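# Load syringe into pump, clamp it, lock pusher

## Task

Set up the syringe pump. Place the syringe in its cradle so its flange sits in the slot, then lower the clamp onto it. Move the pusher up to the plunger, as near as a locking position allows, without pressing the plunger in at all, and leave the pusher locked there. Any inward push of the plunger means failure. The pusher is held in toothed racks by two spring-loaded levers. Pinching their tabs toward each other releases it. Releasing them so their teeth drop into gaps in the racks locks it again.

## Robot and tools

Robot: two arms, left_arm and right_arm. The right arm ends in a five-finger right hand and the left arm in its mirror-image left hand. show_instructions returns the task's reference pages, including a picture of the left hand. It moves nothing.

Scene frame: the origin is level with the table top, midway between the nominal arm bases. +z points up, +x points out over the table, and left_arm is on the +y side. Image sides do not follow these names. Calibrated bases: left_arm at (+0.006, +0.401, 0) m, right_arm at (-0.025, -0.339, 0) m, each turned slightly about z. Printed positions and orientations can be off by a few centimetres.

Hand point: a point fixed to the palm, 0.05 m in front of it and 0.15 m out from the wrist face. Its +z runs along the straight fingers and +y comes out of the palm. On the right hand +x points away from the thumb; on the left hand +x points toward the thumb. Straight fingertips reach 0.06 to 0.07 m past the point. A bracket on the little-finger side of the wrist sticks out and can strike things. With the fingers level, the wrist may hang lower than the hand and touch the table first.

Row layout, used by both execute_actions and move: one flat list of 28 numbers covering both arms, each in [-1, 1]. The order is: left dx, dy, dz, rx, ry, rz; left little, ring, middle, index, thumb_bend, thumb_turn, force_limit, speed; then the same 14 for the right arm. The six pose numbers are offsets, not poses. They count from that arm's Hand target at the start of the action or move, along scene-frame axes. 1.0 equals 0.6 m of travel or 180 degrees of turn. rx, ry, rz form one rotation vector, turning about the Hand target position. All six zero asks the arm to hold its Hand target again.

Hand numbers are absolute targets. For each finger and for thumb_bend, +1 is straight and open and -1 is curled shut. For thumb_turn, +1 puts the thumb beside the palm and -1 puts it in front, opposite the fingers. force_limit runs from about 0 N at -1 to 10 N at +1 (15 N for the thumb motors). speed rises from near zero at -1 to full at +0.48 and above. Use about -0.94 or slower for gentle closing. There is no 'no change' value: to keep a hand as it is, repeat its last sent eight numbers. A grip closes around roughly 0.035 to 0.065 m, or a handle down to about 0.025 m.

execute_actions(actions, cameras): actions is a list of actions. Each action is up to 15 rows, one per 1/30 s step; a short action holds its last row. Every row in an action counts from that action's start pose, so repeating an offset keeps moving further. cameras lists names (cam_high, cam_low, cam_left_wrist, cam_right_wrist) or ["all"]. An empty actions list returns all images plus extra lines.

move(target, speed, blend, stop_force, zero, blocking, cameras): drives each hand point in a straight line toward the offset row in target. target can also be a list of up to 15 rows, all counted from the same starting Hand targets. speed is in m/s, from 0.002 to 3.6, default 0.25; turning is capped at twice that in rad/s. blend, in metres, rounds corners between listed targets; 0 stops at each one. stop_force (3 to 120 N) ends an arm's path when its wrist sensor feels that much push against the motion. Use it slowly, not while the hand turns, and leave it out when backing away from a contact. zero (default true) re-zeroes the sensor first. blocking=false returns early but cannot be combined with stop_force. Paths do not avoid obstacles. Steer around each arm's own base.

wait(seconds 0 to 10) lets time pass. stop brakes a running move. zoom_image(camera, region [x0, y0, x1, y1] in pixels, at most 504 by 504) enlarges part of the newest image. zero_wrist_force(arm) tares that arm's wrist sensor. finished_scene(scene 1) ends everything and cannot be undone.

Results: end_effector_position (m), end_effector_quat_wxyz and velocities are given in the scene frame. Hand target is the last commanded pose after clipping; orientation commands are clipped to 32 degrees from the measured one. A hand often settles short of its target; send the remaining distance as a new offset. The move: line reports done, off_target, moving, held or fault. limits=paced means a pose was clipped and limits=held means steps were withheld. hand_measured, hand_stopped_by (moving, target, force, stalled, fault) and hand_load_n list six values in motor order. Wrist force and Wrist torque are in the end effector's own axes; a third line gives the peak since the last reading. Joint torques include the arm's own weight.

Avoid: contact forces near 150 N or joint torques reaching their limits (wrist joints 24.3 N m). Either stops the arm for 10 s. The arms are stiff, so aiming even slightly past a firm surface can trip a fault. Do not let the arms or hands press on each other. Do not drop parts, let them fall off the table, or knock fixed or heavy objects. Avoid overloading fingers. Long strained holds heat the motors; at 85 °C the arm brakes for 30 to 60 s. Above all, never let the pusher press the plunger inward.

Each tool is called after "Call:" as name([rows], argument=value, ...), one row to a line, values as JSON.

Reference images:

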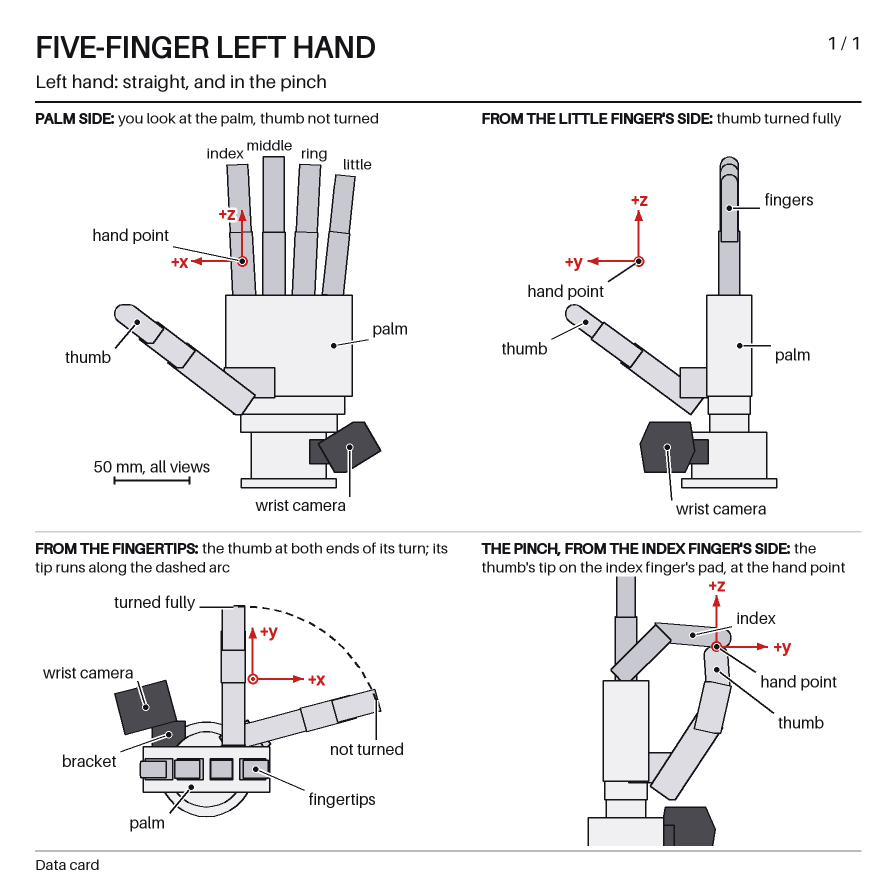

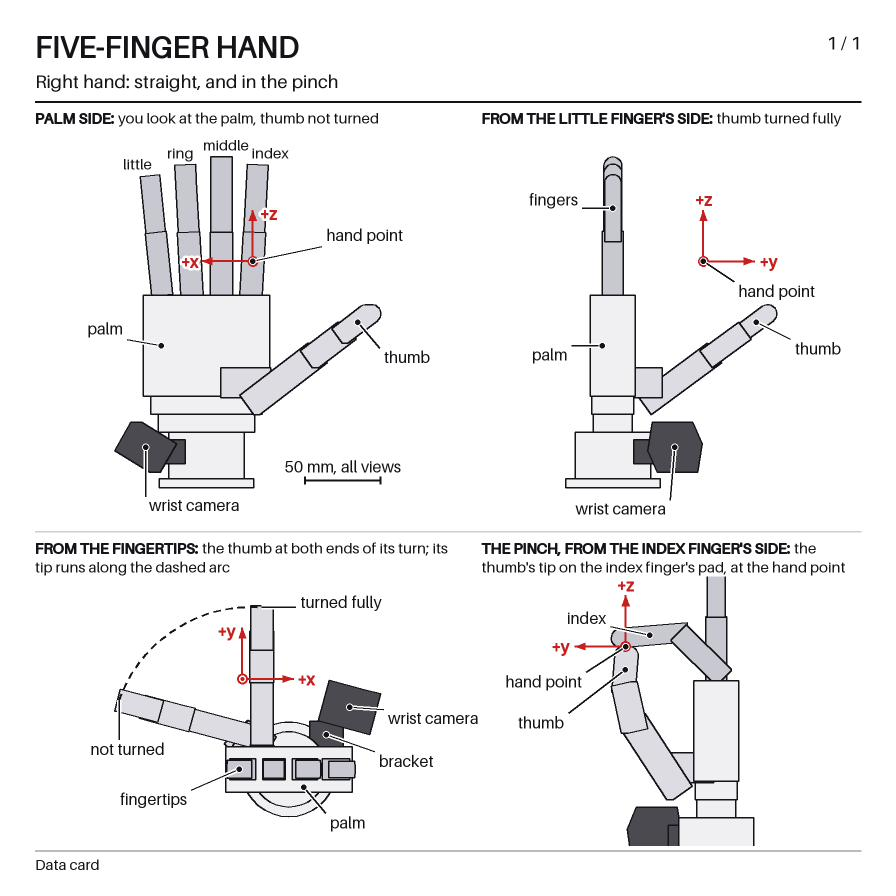

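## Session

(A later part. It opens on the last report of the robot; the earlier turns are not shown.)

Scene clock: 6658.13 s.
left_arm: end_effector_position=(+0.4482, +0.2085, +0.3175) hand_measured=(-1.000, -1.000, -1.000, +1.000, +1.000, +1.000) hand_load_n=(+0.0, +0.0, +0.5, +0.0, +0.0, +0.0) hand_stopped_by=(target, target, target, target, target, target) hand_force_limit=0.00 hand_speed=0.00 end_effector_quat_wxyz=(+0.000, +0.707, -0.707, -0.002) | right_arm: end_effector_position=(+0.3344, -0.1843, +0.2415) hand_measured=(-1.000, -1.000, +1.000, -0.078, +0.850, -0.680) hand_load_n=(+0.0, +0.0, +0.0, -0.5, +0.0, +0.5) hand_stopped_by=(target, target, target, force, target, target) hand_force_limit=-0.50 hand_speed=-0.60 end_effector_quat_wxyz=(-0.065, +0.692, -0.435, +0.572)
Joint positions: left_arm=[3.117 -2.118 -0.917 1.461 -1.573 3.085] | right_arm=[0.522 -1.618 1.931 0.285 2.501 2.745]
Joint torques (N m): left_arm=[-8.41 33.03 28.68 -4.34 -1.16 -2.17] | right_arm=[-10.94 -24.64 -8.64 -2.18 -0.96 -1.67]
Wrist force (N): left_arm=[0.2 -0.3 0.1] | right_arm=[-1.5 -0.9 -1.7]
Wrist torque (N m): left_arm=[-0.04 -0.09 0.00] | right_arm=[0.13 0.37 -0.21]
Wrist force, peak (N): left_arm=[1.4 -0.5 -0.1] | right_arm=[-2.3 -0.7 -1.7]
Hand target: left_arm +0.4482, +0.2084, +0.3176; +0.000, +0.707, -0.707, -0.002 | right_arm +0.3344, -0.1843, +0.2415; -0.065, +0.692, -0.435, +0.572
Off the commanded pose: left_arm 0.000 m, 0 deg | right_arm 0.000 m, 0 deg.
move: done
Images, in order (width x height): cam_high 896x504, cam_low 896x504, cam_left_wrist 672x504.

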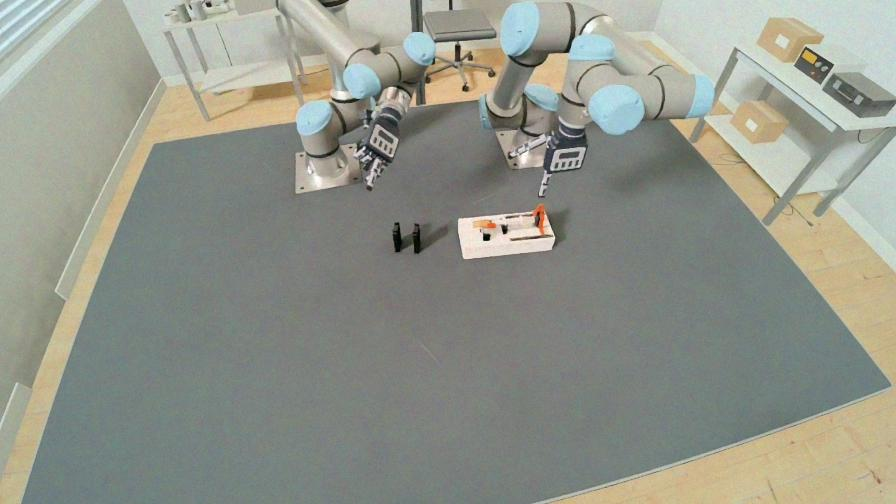

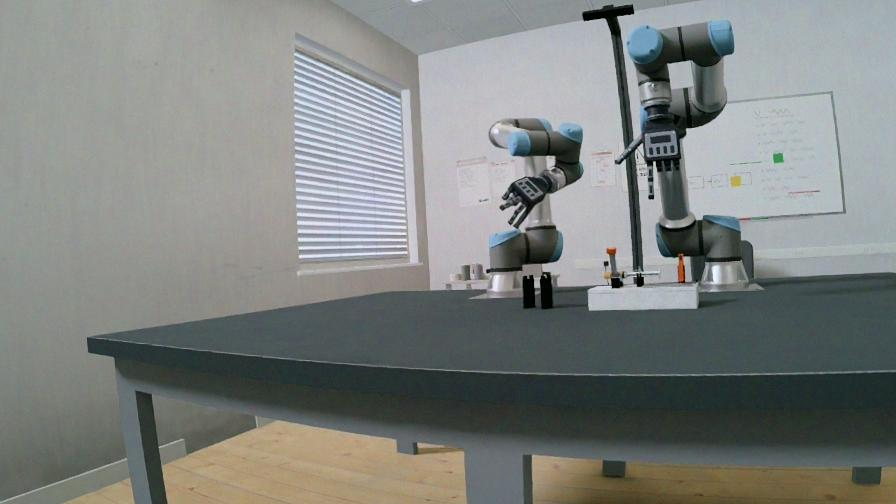

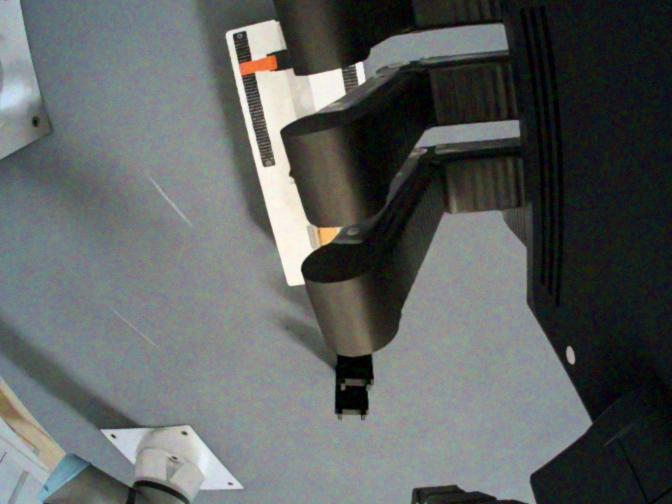

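Call:
move([
  [0.03,-0.1857,-0.03,0,0,0,-1,-1,-1,1,1,1,0,0,0,0,0,0,0,0,-1,-1,1,-0.3,0.85,-0.68,-0.5,-0.6],
  [0.03,-0.1857,-0.175,0,0,0,-1,-1,-1,1,1,1,0,0,0,0,0,0,0,0,-1,-1,1,-0.3,0.85,-0.68,-0.5,-0.6],
], speed=0.12, blend=[0.02,0], cameras=["cam_low","cam_high","cam_right_wrist"])

Call:
zoom_image(camera="cam_low", region=[580, 210, 680, 300])

Call:
zoom_image(camera="cam_high", region=[460, 180, 540, 250])

Scene clock: 6673.57 s.
left_arm: end_effector_position=(+0.4662, +0.0970, +0.2126) hand_measured=(-1.000, -1.000, -1.000, +1.000, +1.000, +1.000) hand_load_n=(+0.0, +0.0, +0.0, +0.0, +0.0, +0.0) hand_stopped_by=(target, target, target, target, target, target) hand_force_limit=0.00 hand_speed=0.00 end_effector_quat_wxyz=(+0.000, +0.707, -0.707, -0.002) | right_arm: end_effector_position=(+0.3344, -0.1843, +0.2415) hand_measured=(-1.000, -1.000, +1.000, -0.078, +0.850, -0.680) hand_load_n=(+0.0, +0.5, +0.0, +0.0, +0.0, +0.5) hand_stopped_by=(target, target, target, force, target, target) hand_force_limit=-0.50 hand_speed=-0.60 end_effector_quat_wxyz=(-0.065, +0.692, -0.435, +0.572)
Joint positions: left_arm=[2.918 -2.293 -0.897 1.616 -1.573 2.887] | right_arm=[0.522 -1.618 1.931 0.285 2.501 2.745]
Joint torques (N m): left_arm=[8.78 39.72 5.57 -0.33 1.37 -2.15] | right_arm=[-11.48 -25.41 -8.66 -2.1 -0.95 -1.65]
Wrist force (N): left_arm=[0.0 -0.9 0.1] | right_arm=[-1.7 -1.3 -1.3]
Wrist torque (N m): left_arm=[-0.13 -0.05 0.01] | right_arm=[0.05 0.40 -0.22]
Wrist force, peak (N): left_arm=[0.1 -0.8 0.9] | right_arm=[-2.3 -1.4 -1.4]
Hand target: left_arm +0.4662, +0.0970, +0.2126; +0.000, +0.707, -0.707, -0.002 | right_arm +0.3344, -0.1843, +0.2415; -0.065, +0.692, -0.435, +0.572
Off the commanded pose: left_arm 0.000 m, 0 deg | right_arm 0.000 m, 0 deg.
move: done
Images, in order (width x height): cam_high 896x504, cam_low 896x504, cam_right_wrist 672x504.

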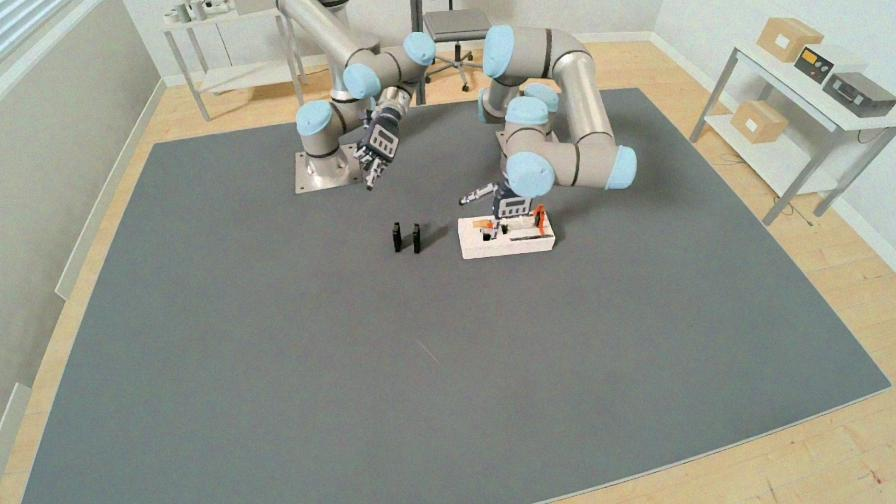

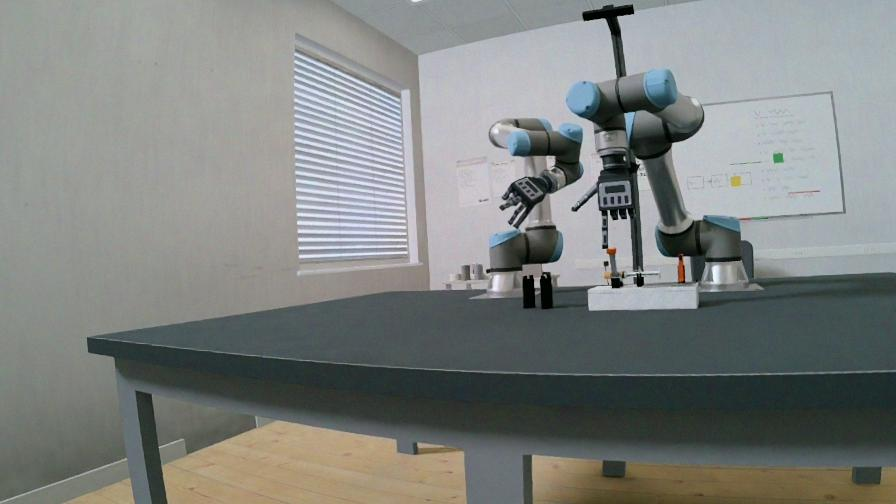

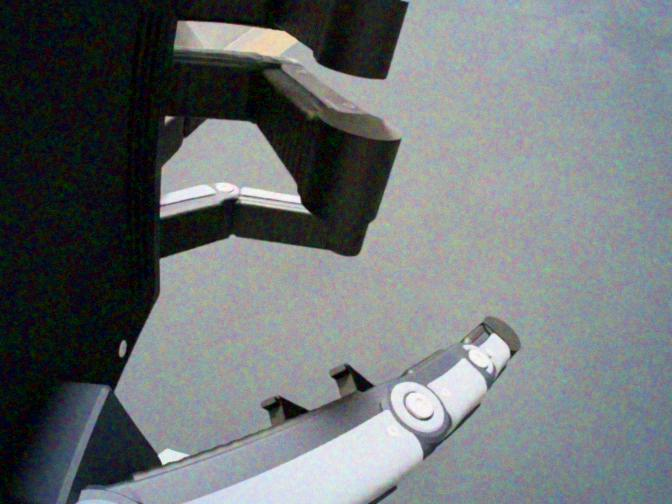

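Scaled by 5.040 from the camera's 896x504 image, which has a finer 1280x720 frame.

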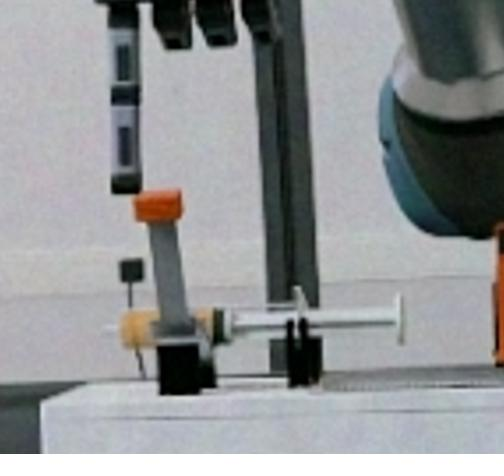

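Scaled by 6.300 from the camera's 896x504 image, which has a finer 1280x720 frame.

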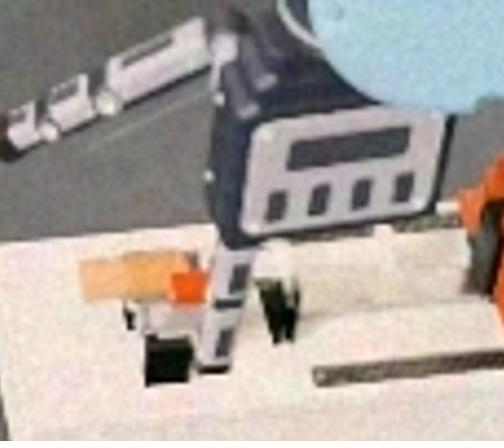

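Call:
move([
  [0,0.0267,0,0,0,0,-1,-1,-1,1,1,1,0,0,0,0,0,0,0,0,-1,-1,1,-0.3,0.85,-0.68,-0.5,-0.6],
  [0,0.0267,-0.026,0,0,0,-1,-1,-1,1,1,1,0,0,0,0,0,0,0,0,-1,-1,1,-0.3,0.85,-0.68,-0.5,-0.6],
], speed=0.06, cameras=[])

Call:
move(target=[-0.045,0,0,0,0,0,-1,-1,-1,1,1,1,0,0,0,0,0,0,0,0,-1,-1,1,-0.3,0.85,-0.68,-0.5,-0.6], speed=0.03, stop_force=3, cameras=["cam_low","cam_high"])

Call:
zoom_image(camera="cam_low", region=[580, 210, 680, 300])

Call:
zoom_image(camera="cam_high", region=[460, 180, 540, 250])

Scene clock: 6690.63 s.
left_arm: end_effector_position=(+0.4662, +0.1131, +0.1970) hand_measured=(-1.000, -1.000, -1.000, +1.000, +1.000, +1.000) hand_load_n=(+0.5, +0.0, +0.0, +0.0, +0.0, +0.0) hand_stopped_by=(target, target, target, target, target, target) hand_force_limit=0.00 hand_speed=0.00 end_effector_quat_wxyz=(+0.000, +0.707, -0.707, -0.002) | right_arm: end_effector_position=(+0.3344, -0.1843, +0.2415) hand_measured=(-1.000, -1.000, +1.000, -0.078, +0.850, -0.680) hand_load_n=(+0.0, +0.0, +0.0, +0.0, +0.0, +0.0) hand_stopped_by=(target, target, target, force, target, target) hand_force_limit=-0.50 hand_speed=-0.60 end_effector_quat_wxyz=(-0.065, +0.692, -0.435, +0.572)
Joint positions: left_arm=[2.946 -2.275 -0.968 1.669 -1.573 2.914] | right_arm=[0.522 -1.618 1.931 0.285 2.501 2.745]
Joint torques (N m): left_arm=[8.15 39.02 8.13 -0.29 1.05 2.29] | right_arm=[-10.99 -25.85 -8.78 -2.04 -0.81 -1.7]
Wrist force (N): left_arm=[0.2 -0.7 -0.1] | right_arm=[-1.9 -0.9 -1.5]
Wrist torque (N m): left_arm=[-0.09 -0.08 -0.08] | right_arm=[0.11 0.44 -0.22]
Wrist force, peak (N): left_arm=[0.6 -0.8 0.0] | right_arm=[-2.2 -1.1 -1.6]
Hand target: left_arm +0.4662, +0.1130, +0.1970; +0.000, +0.707, -0.707, -0.002 | right_arm +0.3344, -0.1843, +0.2415; -0.065, +0.692, -0.435, +0.572
Off the commanded pose: left_arm 0.000 m, 0 deg | right_arm 0.000 m, 0 deg.
move: done
No camera images: "cameras" was empty.

Scene clock: 6692.47 s.
left_arm: end_effector_position=(+0.4392, +0.1130, +0.1970) hand_measured=(-1.000, -1.000, -1.000, +1.000, +1.000, +1.000) hand_load_n=(+0.0, +0.0, +0.0, +0.0, +0.0, +0.0) hand_stopped_by=(target, target, target, target, target, target) hand_force_limit=0.00 hand_speed=0.00 end_effector_quat_wxyz=(+0.000, +0.707, -0.707, -0.002) | right_arm: end_effector_position=(+0.3344, -0.1843, +0.2415) hand_measured=(-1.000, -1.000, +1.000, -0.078, +0.850, -0.680) hand_load_n=(+0.0, +0.0, +0.0, +0.0, +0.0, +0.5) hand_stopped_by=(target, target, target, force, target, target) hand_force_limit=-0.50 hand_speed=-0.60 end_effector_quat_wxyz=(-0.065, +0.692, -0.435, +0.572)
Joint positions: left_arm=[2.934 -2.207 -1.082 1.715 -1.573 2.903] | right_arm=[0.522 -1.618 1.931 0.285 2.501 2.745]
Joint torques (N m): left_arm=[-6.96 57.57 6.91 -0.36 1.08 -2.21] | right_arm=[-10.65 -25.68 -8.84 -2.2 -0.78 -1.67]
Wrist force (N): left_arm=[0.5 -0.5 0.3] | right_arm=[-1.9 -1.0 -1.4]
Wrist torque (N m): left_arm=[-0.08 -0.12 0.02] | right_arm=[0.09 0.44 -0.23]
Wrist force, peak (N): left_arm=[0.3 -0.9 0.2] | right_arm=[-2.0 -0.7 -1.8]
Hand target: left_arm +0.4392, +0.1130, +0.1970; +0.000, +0.707, -0.707, -0.002 | right_arm +0.3344, -0.1843, +0.2415; -0.065, +0.692, -0.435, +0.572
Off the commanded pose: left_arm 0.000 m, 0 deg | right_arm 0.000 m, 0 deg.
move: done
Images, in order (width x height): cam_high 896x504, cam_low 896x504.

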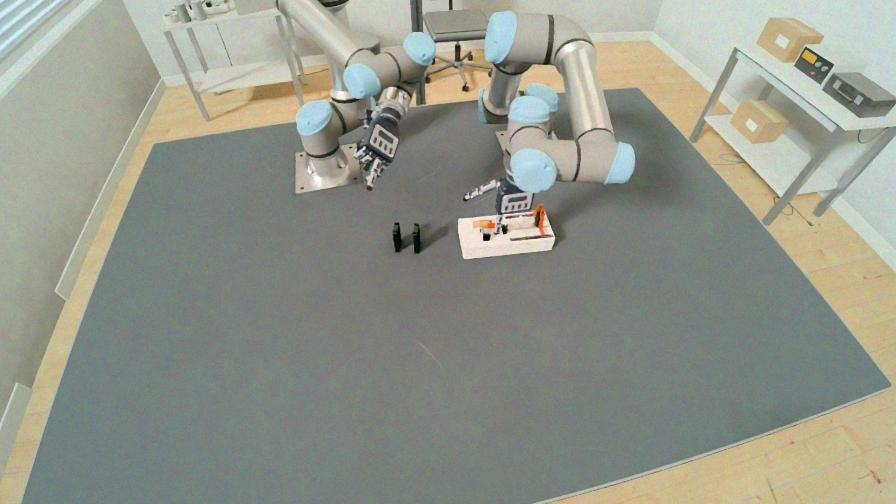

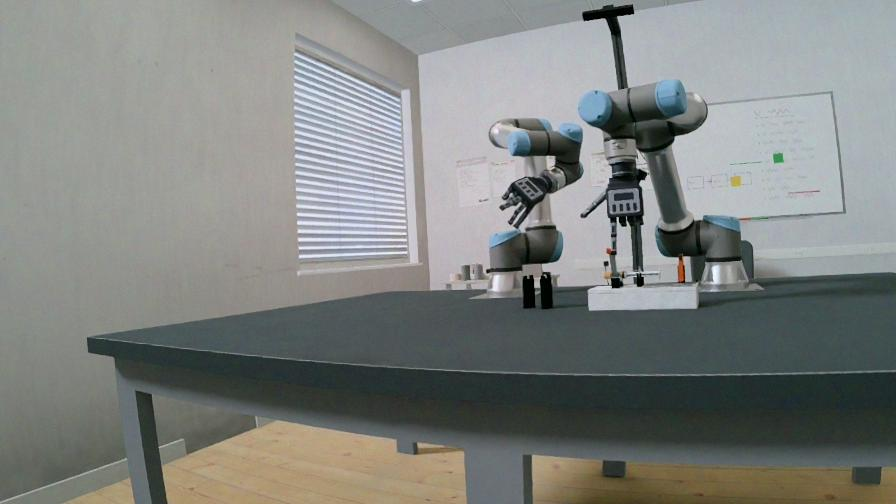

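Scaled by 5.040 from the camera's 896x504 image, which has a finer 1280x720 frame.

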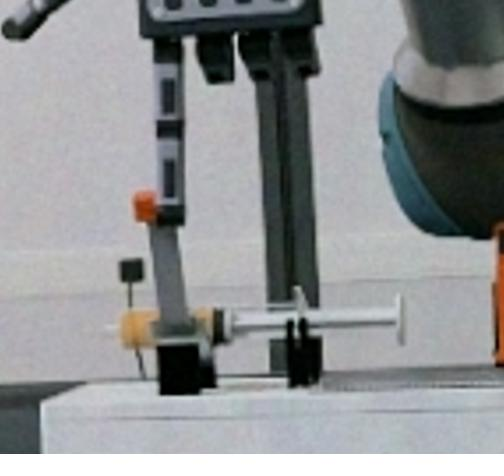

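Scaled by 6.300 from the camera's 896x504 image, which has a finer 1280x720 frame.

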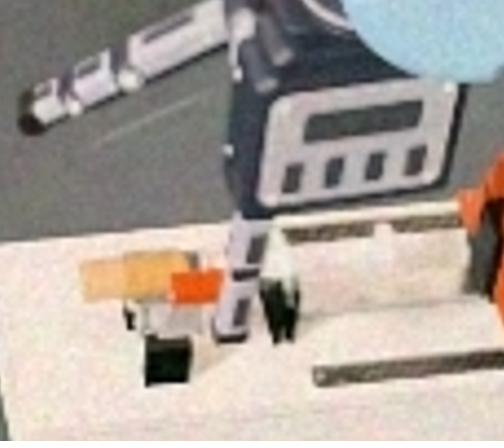

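Call:
move(target=[0,-0.01,0,0,0,0,-1,-1,-1,1,1,1,0,0,0,0,0,0,0,0,-1,-1,1,-0.3,0.85,-0.68,-0.5,-0.6], speed=0.04, cameras=[])

Call:
move(target=[-0.0417,0,0,0,0,0,-1,-1,-1,1,1,1,0,0,0,0,0,0,0,0,-1,-1,1,-0.3,0.85,-0.68,-0.5,-0.6], speed=0.02, stop_force=4, cameras=["cam_low","cam_high"])

Call:
zoom_image(camera="cam_low", region=[580, 210, 680, 300])

Call:
zoom_image(camera="cam_high", region=[460, 180, 540, 250])

Scene clock: 6705.13 s.
left_arm: end_effector_position=(+0.4392, +0.1071, +0.1970) hand_measured=(-1.000, -1.000, -1.000, +1.000, +1.000, +1.000) hand_load_n=(+0.0, +0.0, +0.0, +0.0, -0.5, +0.0) hand_stopped_by=(target, target, target, target, target, target) hand_force_limit=0.00 hand_speed=0.00 end_effector_quat_wxyz=(+0.000, +0.707, -0.707, -0.002) | right_arm: end_effector_position=(+0.3344, -0.1843, +0.2415) hand_measured=(-1.000, -1.000, +1.000, -0.078, +0.850, -0.680) hand_load_n=(+0.0, +0.0, +0.0, +0.0, +0.0, +0.0) hand_stopped_by=(target, target, target, force, target, target) hand_force_limit=-0.50 hand_speed=-0.60 end_effector_quat_wxyz=(-0.065, +0.692, -0.435, +0.572)
Joint positions: left_arm=[2.924 -2.215 -1.069 1.71 -1.573 2.892] | right_arm=[0.522 -1.618 1.931 0.285 2.501 2.745]
Joint torques (N m): left_arm=[-7.26 36.03 28.51 -4.29 1.31 -2.46] | right_arm=[-11.67 -25.58 -8.39 -2.1 -0.79 -1.71]
Wrist force (N): left_arm=[0.0 -0.6 0.2] | right_arm=[-2.2 -0.6 -1.1]
Wrist torque (N m): left_arm=[-0.08 -0.04 -0.02] | right_arm=[0.13 0.47 -0.24]
Wrist force, peak (N): left_arm=[0.4 -0.8 0.2] | right_arm=[-2.1 -1.1 -1.7]
Hand target: left_arm +0.4392, +0.1070, +0.1970; +0.000, +0.707, -0.707, -0.002 | right_arm +0.3344, -0.1843, +0.2415; -0.065, +0.692, -0.435, +0.572
Off the commanded pose: left_arm 0.000 m, 0 deg | right_arm 0.000 m, 0 deg.
move: done
No camera images: "cameras" was empty.

Scene clock: 6707.23 s.
left_arm: end_effector_position=(+0.4142, +0.1071, +0.1969) hand_measured=(-1.000, -1.000, -1.000, +1.000, +1.000, +1.000) hand_load_n=(+0.0, +0.0, +0.0, +0.0, +0.0, +0.0) hand_stopped_by=(target, target, target, target, target, target) hand_force_limit=0.00 hand_speed=0.00 end_effector_quat_wxyz=(+0.000, +0.707, -0.707, -0.002) | right_arm: end_effector_position=(+0.3344, -0.1843, +0.2415) hand_measured=(-1.000, -1.000, +1.000, -0.078, +0.850, -0.680) hand_load_n=(+0.0, +0.0, +0.0, +0.0, +0.0, +0.5) hand_stopped_by=(target, target, target, force, target, target) hand_force_limit=-0.50 hand_speed=-0.60 end_effector_quat_wxyz=(-0.065, +0.692, -0.435, +0.572)
Joint positions: left_arm=[2.912 -2.156 -1.165 1.747 -1.573 2.88] | right_arm=[0.522 -1.618 1.931 0.285 2.501 2.745]
Joint torques (N m): left_arm=[-8.53 55.77 5.76 -0.47 1.33 -2.13] | right_arm=[-11.7 -25.56 -9.34 -2.13 -0.75 -1.54]
Wrist force (N): left_arm=[-0.2 -1.5 -0.3] | right_arm=[-1.9 -0.9 -1.4]
Wrist torque (N m): left_arm=[0.00 -0.01 0.00] | right_arm=[0.11 0.42 -0.23]
Wrist force, peak (N): left_arm=[-0.1 -2.8 -0.5] | right_arm=[-2.2 -0.9 -1.5]
Hand target: left_arm +0.4142, +0.1070, +0.1970; +0.000, +0.707, -0.707, -0.002 | right_arm +0.3344, -0.1843, +0.2415; -0.065, +0.692, -0.435, +0.572
Off the commanded pose: left_arm 0.000 m, 0 deg | right_arm 0.000 m, 0 deg.
move: done
Images, in order (width x height): cam_high 896x504, cam_low 896x504.

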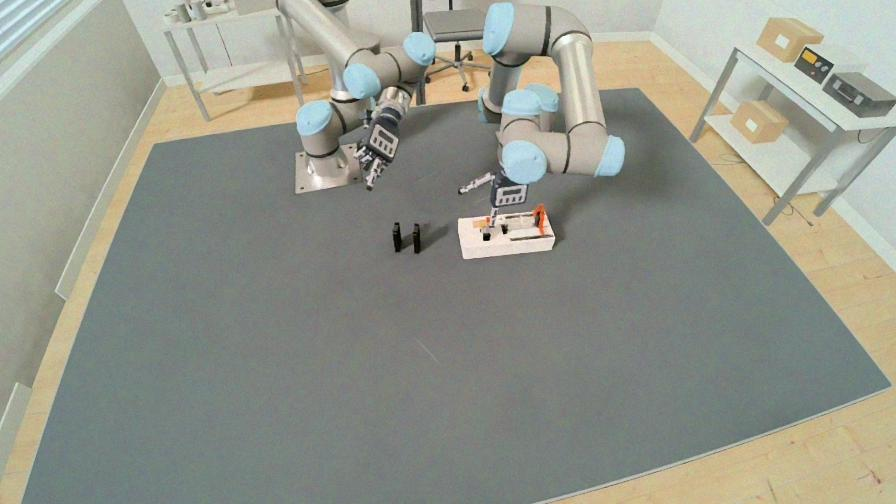

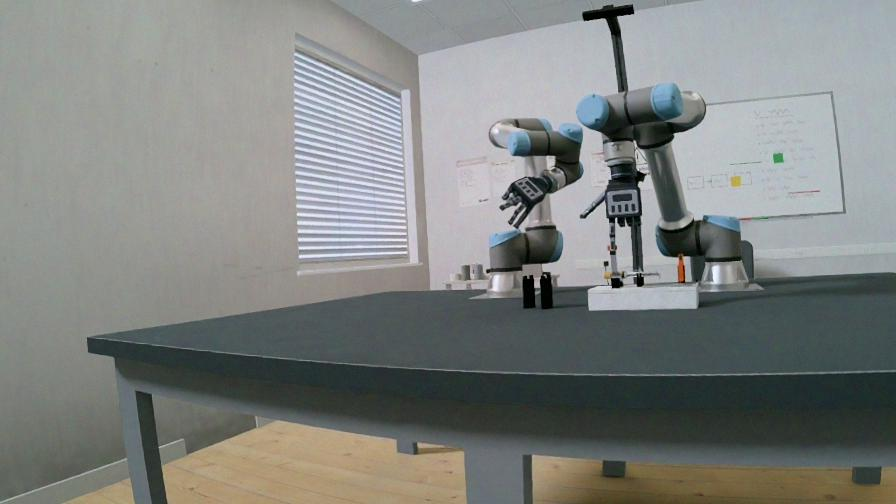

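Scaled by 5.040 from the camera's 896x504 image, which has a finer 1280x720 frame.

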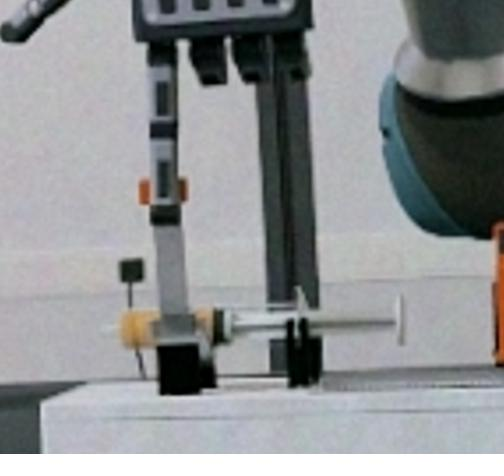

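Scaled by 6.300 from the camera's 896x504 image, which has a finer 1280x720 frame.

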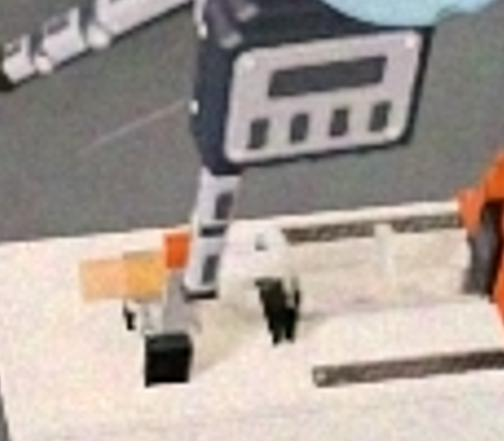

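Call:
move([
  [0.05,0,0,0,0,0,-1,-1,-1,1,1,1,0,0,0,0,0,0,0,0,-1,-1,1,-0.3,0.85,-0.68,-0.5,-0.6],
  [0.08,0,0,0,0,0,-1,-1,-1,1,1,1,0,0,0,0,0,0,0,0,-1,-1,1,-0.3,0.85,-0.68,-0.5,-0.6],
  [0.08,0,0.15,0,0,0,-1,-1,-1,1,1,1,0,0,0,0,0,0,0,0,-1,-1,1,-0.3,0.85,-0.68,-0.5,-0.6],
], speed=[0.02,0.03,0.1], cameras=["cam_low"])

Call:
zoom_image(camera="cam_low", region=[580, 210, 680, 300])

Scene clock: 6880.43 s.
left_arm: end_effector_position=(+0.4622, +0.1071, +0.2869) hand_measured=(-1.000, -1.000, -1.000, +1.000, +1.000, +1.000) hand_load_n=(+0.0, +0.0, +0.0, +0.0, +0.0, +0.0) hand_stopped_by=(target, target, target, target, target, target) hand_force_limit=0.00 hand_speed=0.00 end_effector_quat_wxyz=(+0.000, +0.707, -0.707, -0.002) | right_arm: end_effector_position=(+0.3344, -0.1843, +0.2415) hand_measured=(-1.000, -1.000, +1.000, -0.078, +0.850, -0.680) hand_load_n=(+0.0, +0.0, +0.0, +0.0, +0.0, +0.0) hand_stopped_by=(target, target, target, force, target, target) hand_force_limit=-0.50 hand_speed=-0.60 end_effector_quat_wxyz=(-0.065, +0.692, -0.435, +0.572)
Joint positions: left_arm=[2.934 -2.276 -0.737 1.438 -1.573 2.902] | right_arm=[0.522 -1.618 1.931 0.285 2.501 2.745]
Joint torques (N m): left_arm=[-7.79 38.69 30.16 -4.45 -1.31 2.14] | right_arm=[-10.93 -25.47 -8.87 -2.21 -0.64 -1.5]
Wrist force (N): left_arm=[-0.2 -0.6 0.2] | right_arm=[-1.6 -0.9 -1.4]
Wrist torque (N m): left_arm=[-0.08 -0.02 -0.10] | right_arm=[0.10 0.37 -0.21]
Wrist force, peak (N): left_arm=[0.2 -2.0 -0.4] | right_arm=[-2.1 -1.0 -1.9]
Hand target: left_arm +0.4622, +0.1070, +0.2870; +0.000, +0.707, -0.707, -0.002 | right_arm +0.3344, -0.1843, +0.2415; -0.065, +0.692, -0.435, +0.572
Off the commanded pose: left_arm 0.000 m, 0 deg | right_arm 0.000 m, 0 deg.
move: done
Images, in order (width x height): cam_low 896x504.

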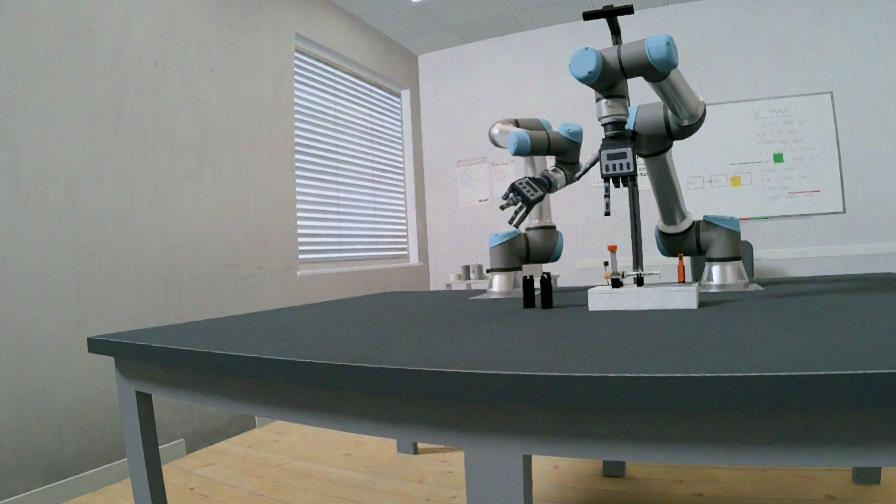

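Scaled by 5.040 from the camera's 896x504 image, which has a finer 1280x720 frame.

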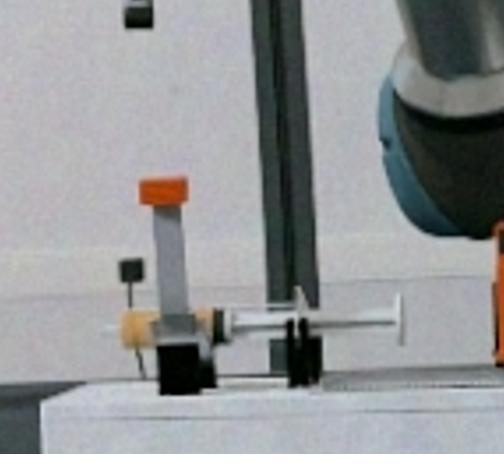

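Call:
execute_actions(actions=[], cameras=["cam_low","cam_high","cam_left_wrist"])

Call:
zoom_image(camera="cam_low", region=[560, 200, 700, 300])

Scene clock: 6925.37 s.
left_arm: end_effector_position=(+0.4622, +0.1070, +0.2869) hand_measured=(-1.000, -1.000, -1.000, +1.000, +1.000, +1.000) hand_load_n=(+0.0, +0.0, +0.0, +0.0, +0.0, +0.0) hand_stopped_by=(target, target, target, target, target, target) hand_force_limit=0.00 hand_speed=0.00 end_effector_quat_wxyz=(+0.000, +0.707, -0.707, -0.002) | right_arm: end_effector_position=(+0.3344, -0.1843, +0.2415) hand_measured=(-1.000, -1.000, +1.000, -0.078, +0.850, -0.680) hand_load_n=(+0.0, +0.0, +0.0, +0.0, +0.0, +0.0) hand_stopped_by=(target, target, target, force, target, target) hand_force_limit=-0.50 hand_speed=-0.60 end_effector_quat_wxyz=(-0.065, +0.692, -0.435, +0.572)
Joint positions: left_arm=[2.934 -2.276 -0.736 1.438 -1.573 2.902] | right_arm=[0.522 -1.618 1.931 0.285 2.501 2.745]
Joint velocities: within noise
Joint torques (N m): left_arm=[-7.9 39.24 29.72 -4.42 -1.21 2.07] | right_arm=[-10.28 -25.87 -8.91 -2.07 -0.6 -1.51]
Motor temperatures (°C): left_arm=[26 29 25 36 36 28] | right_arm=[26 32 26 32 35 32]
Wrist force (N): left_arm=[0.4 -0.8 0.2] | right_arm=[-1.8 -0.9 -1.3]
Wrist torque (N m): left_arm=[-0.11 -0.11 -0.06] | right_arm=[0.11 0.41 -0.21]
Wrist force, peak (N): left_arm=[0.2 -1.1 0.4] | right_arm=[-2.1 -0.8 -1.7]
Hand target: left_arm +0.4622, +0.1070, +0.2870; +0.000, +0.707, -0.707, -0.002 | right_arm +0.3344, -0.1843, +0.2415; -0.065, +0.692, -0.435, +0.572
Off the commanded pose: left_arm 0.000 m, 0 deg | right_arm 0.000 m, 0 deg.
Images, in order (width x height): cam_high 896x504, cam_low 896x504, cam_left_wrist 672x504.

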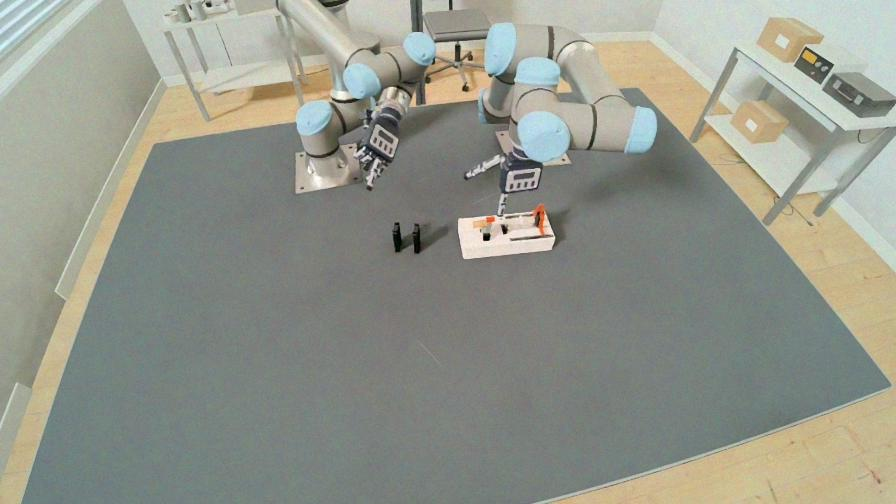

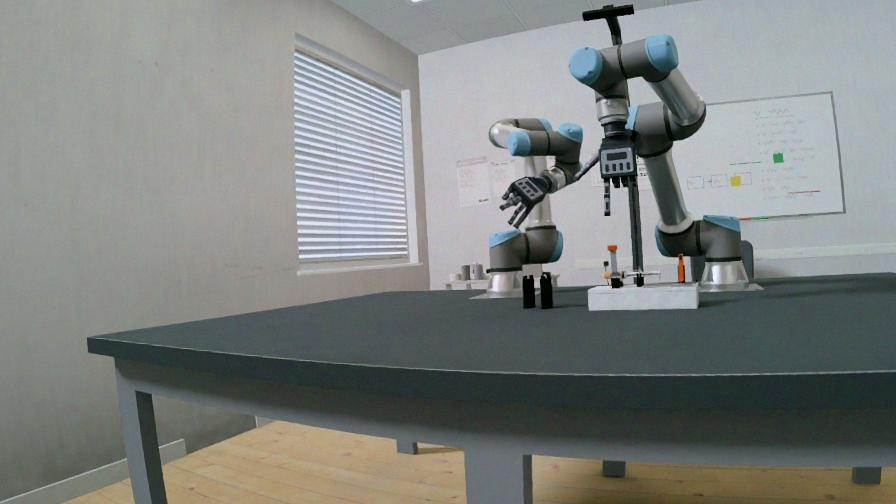

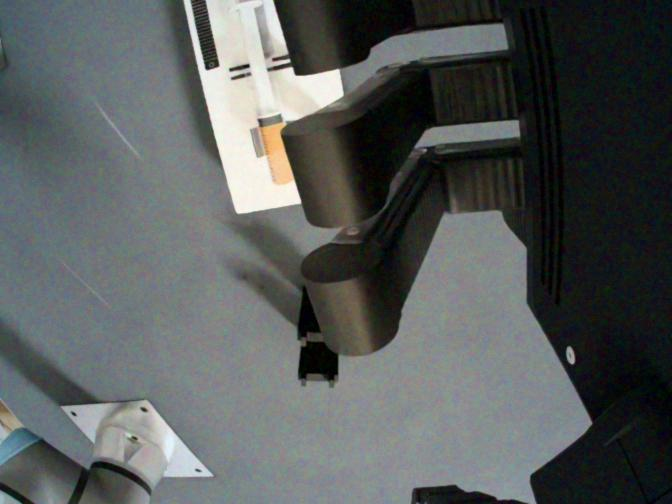

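Scaled by 3.600 from the camera's 896x504 image, which has a finer 1280x720 frame.

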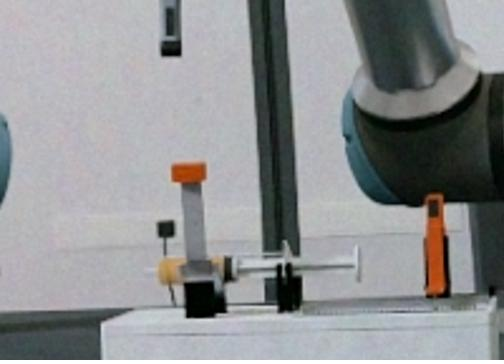

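Call:
move([
  [-0.0120,-0.0033,-0.1317,0,0,0,-1,-1,-1,1,1,1,0,0,0,0,0,0,0,0,-1,-1,1,-0.3,0.85,-0.68,-0.5,-0.6],
  [-0.0453,-0.0033,-0.1317,0,0,0,-1,-1,-1,1,1,1,0,0,0,0,0,0,0,0,-1,-1,1,-0.3,0.85,-0.68,-0.5,-0.6],
], speed=[0.1,0.03], cameras=["cam_low"])

Call:
zoom_image(camera="cam_low", region=[560, 200, 700, 300])

Scene clock: 6943.57 s.
left_arm: end_effector_position=(+0.4351, +0.1051, +0.2079) hand_measured=(-1.000, -1.000, -1.000, +1.000, +1.000, +1.000) hand_load_n=(+0.0, +0.0, +0.0, +0.0, +0.0, +0.0) hand_stopped_by=(target, target, target, target, target, target) hand_force_limit=0.00 hand_speed=0.00 end_effector_quat_wxyz=(+0.000, +0.707, -0.707, -0.002) | right_arm: end_effector_position=(+0.3344, -0.1843, +0.2415) hand_measured=(-1.000, -1.000, +1.000, -0.078, +0.850, -0.680) hand_load_n=(+0.0, +0.0, +0.0, +0.0, +0.0, +0.0) hand_stopped_by=(target, target, target, force, target, target) hand_force_limit=-0.50 hand_speed=-0.60 end_effector_quat_wxyz=(-0.065, +0.692, -0.435, +0.572)
Joint positions: left_arm=[2.918 -2.203 -1.06 1.689 -1.573 2.887] | right_arm=[0.522 -1.618 1.931 0.285 2.501 2.745]
Joint torques (N m): left_arm=[-7.83 57.23 7.15 -0.09 1.35 -2.16] | right_arm=[-11.1 -25.39 -9.24 -2.18 -0.5 -1.5]
Wrist force (N): left_arm=[0.0 -0.6 0.3] | right_arm=[-1.9 -1.1 -1.4]
Wrist torque (N m): left_arm=[-0.09 -0.04 -0.01] | right_arm=[0.07 0.42 -0.23]
Wrist force, peak (N): left_arm=[0.6 -1.1 0.0] | right_arm=[-2.1 -1.4 -1.5]
Hand target: left_arm +0.4350, +0.1051, +0.2079; +0.000, +0.707, -0.707, -0.002 | right_arm +0.3344, -0.1843, +0.2415; -0.065, +0.692, -0.435, +0.572
Off the commanded pose: left_arm 0.000 m, 0 deg | right_arm 0.000 m, 0 deg.
move: done
Images, in order (width x height): cam_low 896x504.

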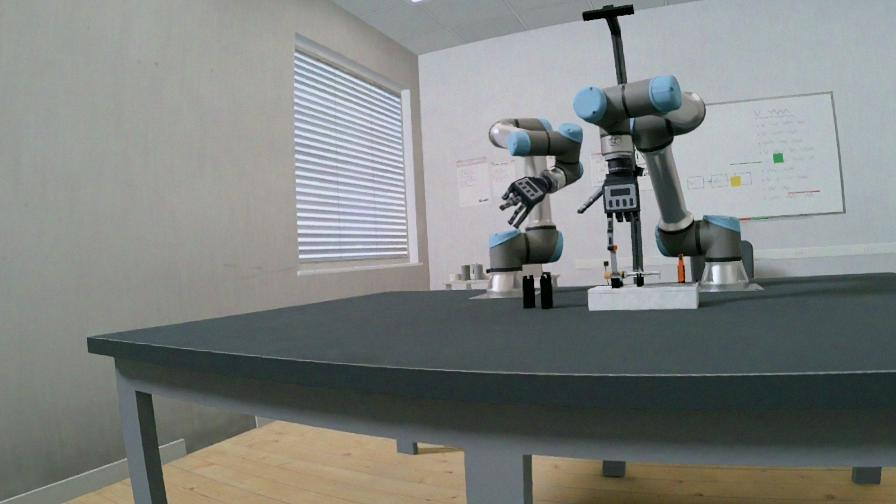

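Scaled by 3.600 from the camera's 896x504 image, which has a finer 1280x720 frame.

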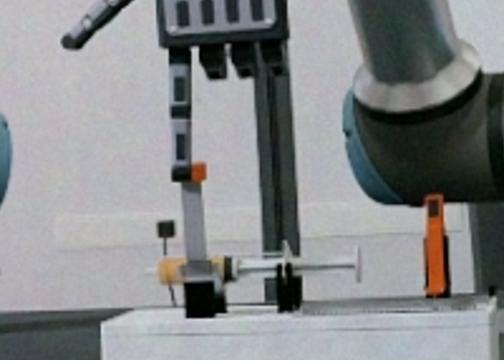

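Call:
move([
  [0,0.0065,0,0,0,0,-1,-1,-1,1,1,1,0,0,0,0,0,0,0,0,-1,-1,1,-0.3,0.85,-0.68,-0.5,-0.6],
  [-0.06,0.0065,0,0,0,0,-1,-1,-1,1,1,1,0,0,0,0,0,0,0,0,-1,-1,1,-0.3,0.85,-0.68,-0.5,-0.6],
], speed=[0.02,0.015], stop_force=4, cameras=["cam_low"])

Call:
zoom_image(camera="cam_low", region=[560, 200, 700, 300])

Call:
zoom_image(camera="cam_low", region=[590, 220, 660, 290])

Scene clock: 6959.93 s.
left_arm: end_effector_position=(+0.3990, +0.1090, +0.2079) hand_measured=(-1.000, -1.000, -1.000, +1.000, +1.000, +1.000) hand_load_n=(+0.0, +0.0, +0.0, +0.0, +0.0, +0.0) hand_stopped_by=(target, target, target, target, target, target) hand_force_limit=0.00 hand_speed=0.00 end_effector_quat_wxyz=(+0.000, +0.707, -0.707, -0.002) | right_arm: end_effector_position=(+0.3344, -0.1843, +0.2415) hand_measured=(-1.000, -1.000, +1.000, -0.078, +0.850, -0.680) hand_load_n=(+0.0, +0.0, +0.0, +0.0, +0.0, +0.0) hand_stopped_by=(target, target, target, force, target, target) hand_force_limit=-0.50 hand_speed=-0.60 end_effector_quat_wxyz=(-0.065, +0.692, -0.435, +0.572)
Joint positions: left_arm=[2.908 -2.115 -1.202 1.743 -1.573 2.876] | right_arm=[0.522 -1.618 1.931 0.285 2.501 2.745]
Joint torques (N m): left_arm=[-8.24 53.28 5.56 -0.47 1.29 -2] | right_arm=[-10.96 -25.64 -10.18 -2.07 -0.39 -1.59]
Wrist force (N): left_arm=[0.0 -1.6 -0.2] | right_arm=[-1.9 -1.0 -1.4]
Wrist torque (N m): left_arm=[0.01 -0.05 0.00] | right_arm=[0.09 0.43 -0.23]
Wrist force, peak (N): left_arm=[0.0 -2.5 -0.6] | right_arm=[-2.2 -1.1 -1.6]
Hand target: left_arm +0.3990, +0.1090, +0.2079; +0.000, +0.707, -0.707, -0.002 | right_arm +0.3344, -0.1843, +0.2415; -0.065, +0.692, -0.435, +0.572
Off the commanded pose: left_arm 0.000 m, 0 deg | right_arm 0.000 m, 0 deg.
move: done
Images, in order (width x height): cam_low 896x504.

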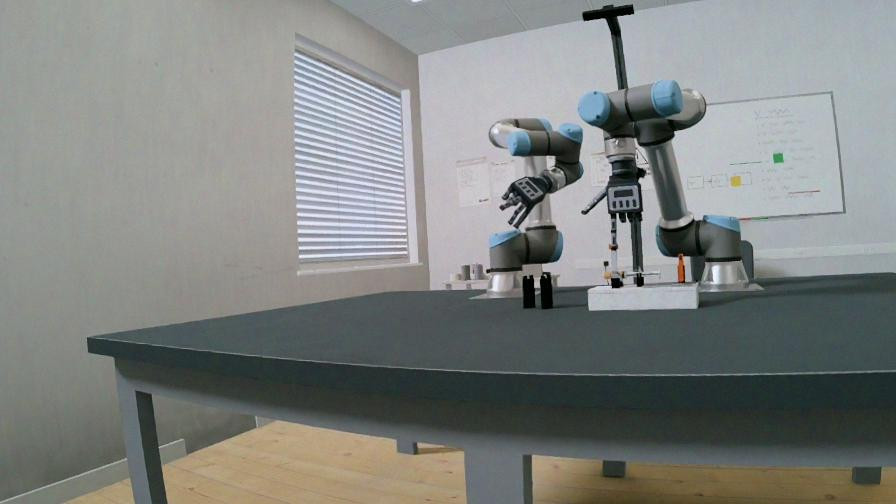

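Scaled by 3.600 from the camera's 896x504 image, which has a finer 1280x720 frame.

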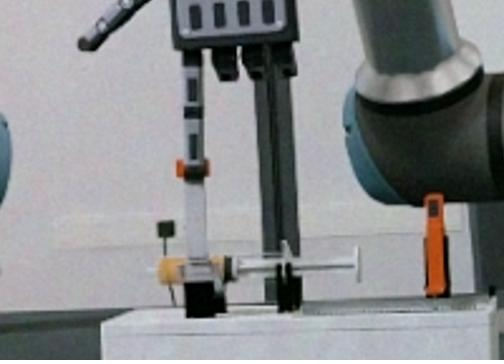

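Scaled by 7.200 from the camera's 896x504 image, which has a finer 1280x720 frame.

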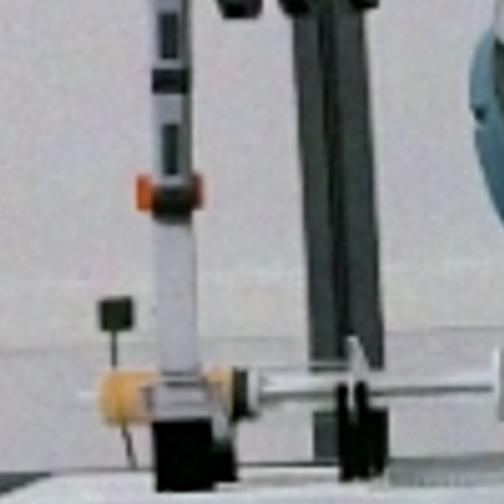

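Call:
move(target=[-0.0233,0,0.0005,0,0,0,-1,-1,-1,1,1,1,0,0,0,0,0,0,0,0,-1,-1,1,-0.3,0.85,-0.68,-0.5,-0.6], speed=0.01, stop_force=5, zero=false, cameras=["cam_low"])

Call:
zoom_image(camera="cam_low", region=[590, 220, 660, 290])

Scene clock: 6976.93 s.
left_arm: end_effector_position=(+0.3851, +0.1090, +0.2082) hand_measured=(-1.000, -1.000, -1.000, +1.000, +1.000, +1.000) hand_load_n=(+0.0, +0.0, +0.0, +0.0, +0.0, +0.0) hand_stopped_by=(target, target, target, target, target, target) hand_force_limit=0.00 hand_speed=0.00 end_effector_quat_wxyz=(+0.000, +0.707, -0.707, -0.002) | right_arm: end_effector_position=(+0.3344, -0.1843, +0.2415) hand_measured=(-1.000, -1.000, +1.000, -0.078, +0.850, -0.680) hand_load_n=(+0.0, +0.5, +0.0, +0.0, -0.5, +0.0) hand_stopped_by=(target, target, target, force, target, target) hand_force_limit=-0.50 hand_speed=-0.60 end_effector_quat_wxyz=(-0.065, +0.692, -0.435, +0.572)
Joint positions: left_arm=[2.9 -2.084 -1.249 1.759 -1.573 2.869] | right_arm=[0.522 -1.618 1.931 0.285 2.501 2.745]
Joint torques (N m): left_arm=[-8.33 52.3 6.96 -0.57 1.52 -2.21] | right_arm=[-11.42 -25.15 -9.44 -2.14 -0.42 -1.51]
Wrist force (N): left_arm=[0.0 -1.8 0.0] | right_arm=[-1.7 -1.0 -1.3]
Wrist torque (N m): left_arm=[-0.05 -0.07 0.01] | right_arm=[0.10 0.39 -0.21]
Wrist force, peak (N): left_arm=[0.1 -2.3 -0.5] | right_arm=[-2.3 -1.3 -1.7]
Hand target: left_arm +0.3851, +0.1090, +0.2082; +0.000, +0.707, -0.707, -0.002 | right_arm +0.3344, -0.1843, +0.2415; -0.065, +0.692, -0.435, +0.572
Off the commanded pose: left_arm 0.000 m, 0 deg | right_arm 0.000 m, 0 deg.
move: done
Images, in order (width x height): cam_low 896x504.

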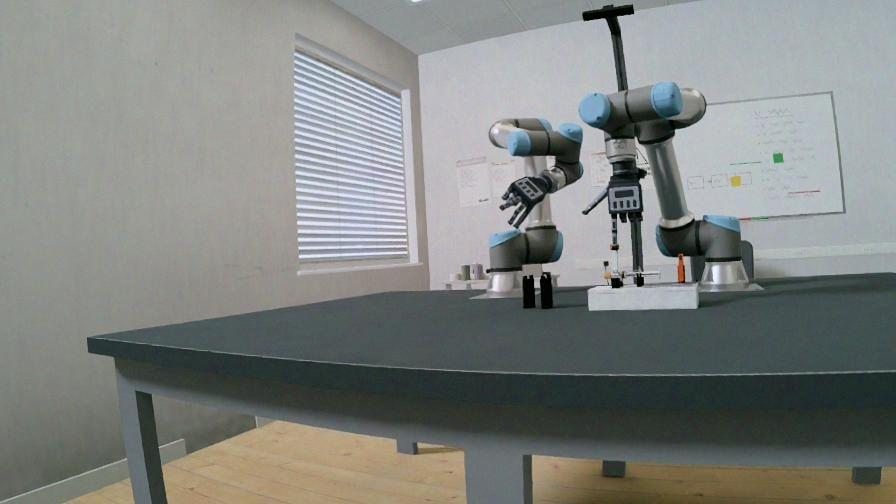

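Scaled by 7.200 from the camera's 896x504 image, which has a finer 1280x720 frame.

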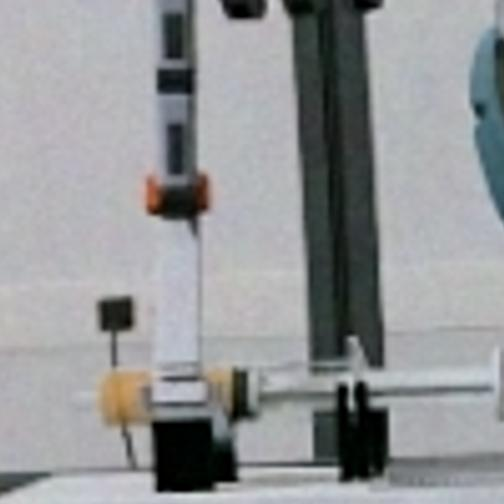

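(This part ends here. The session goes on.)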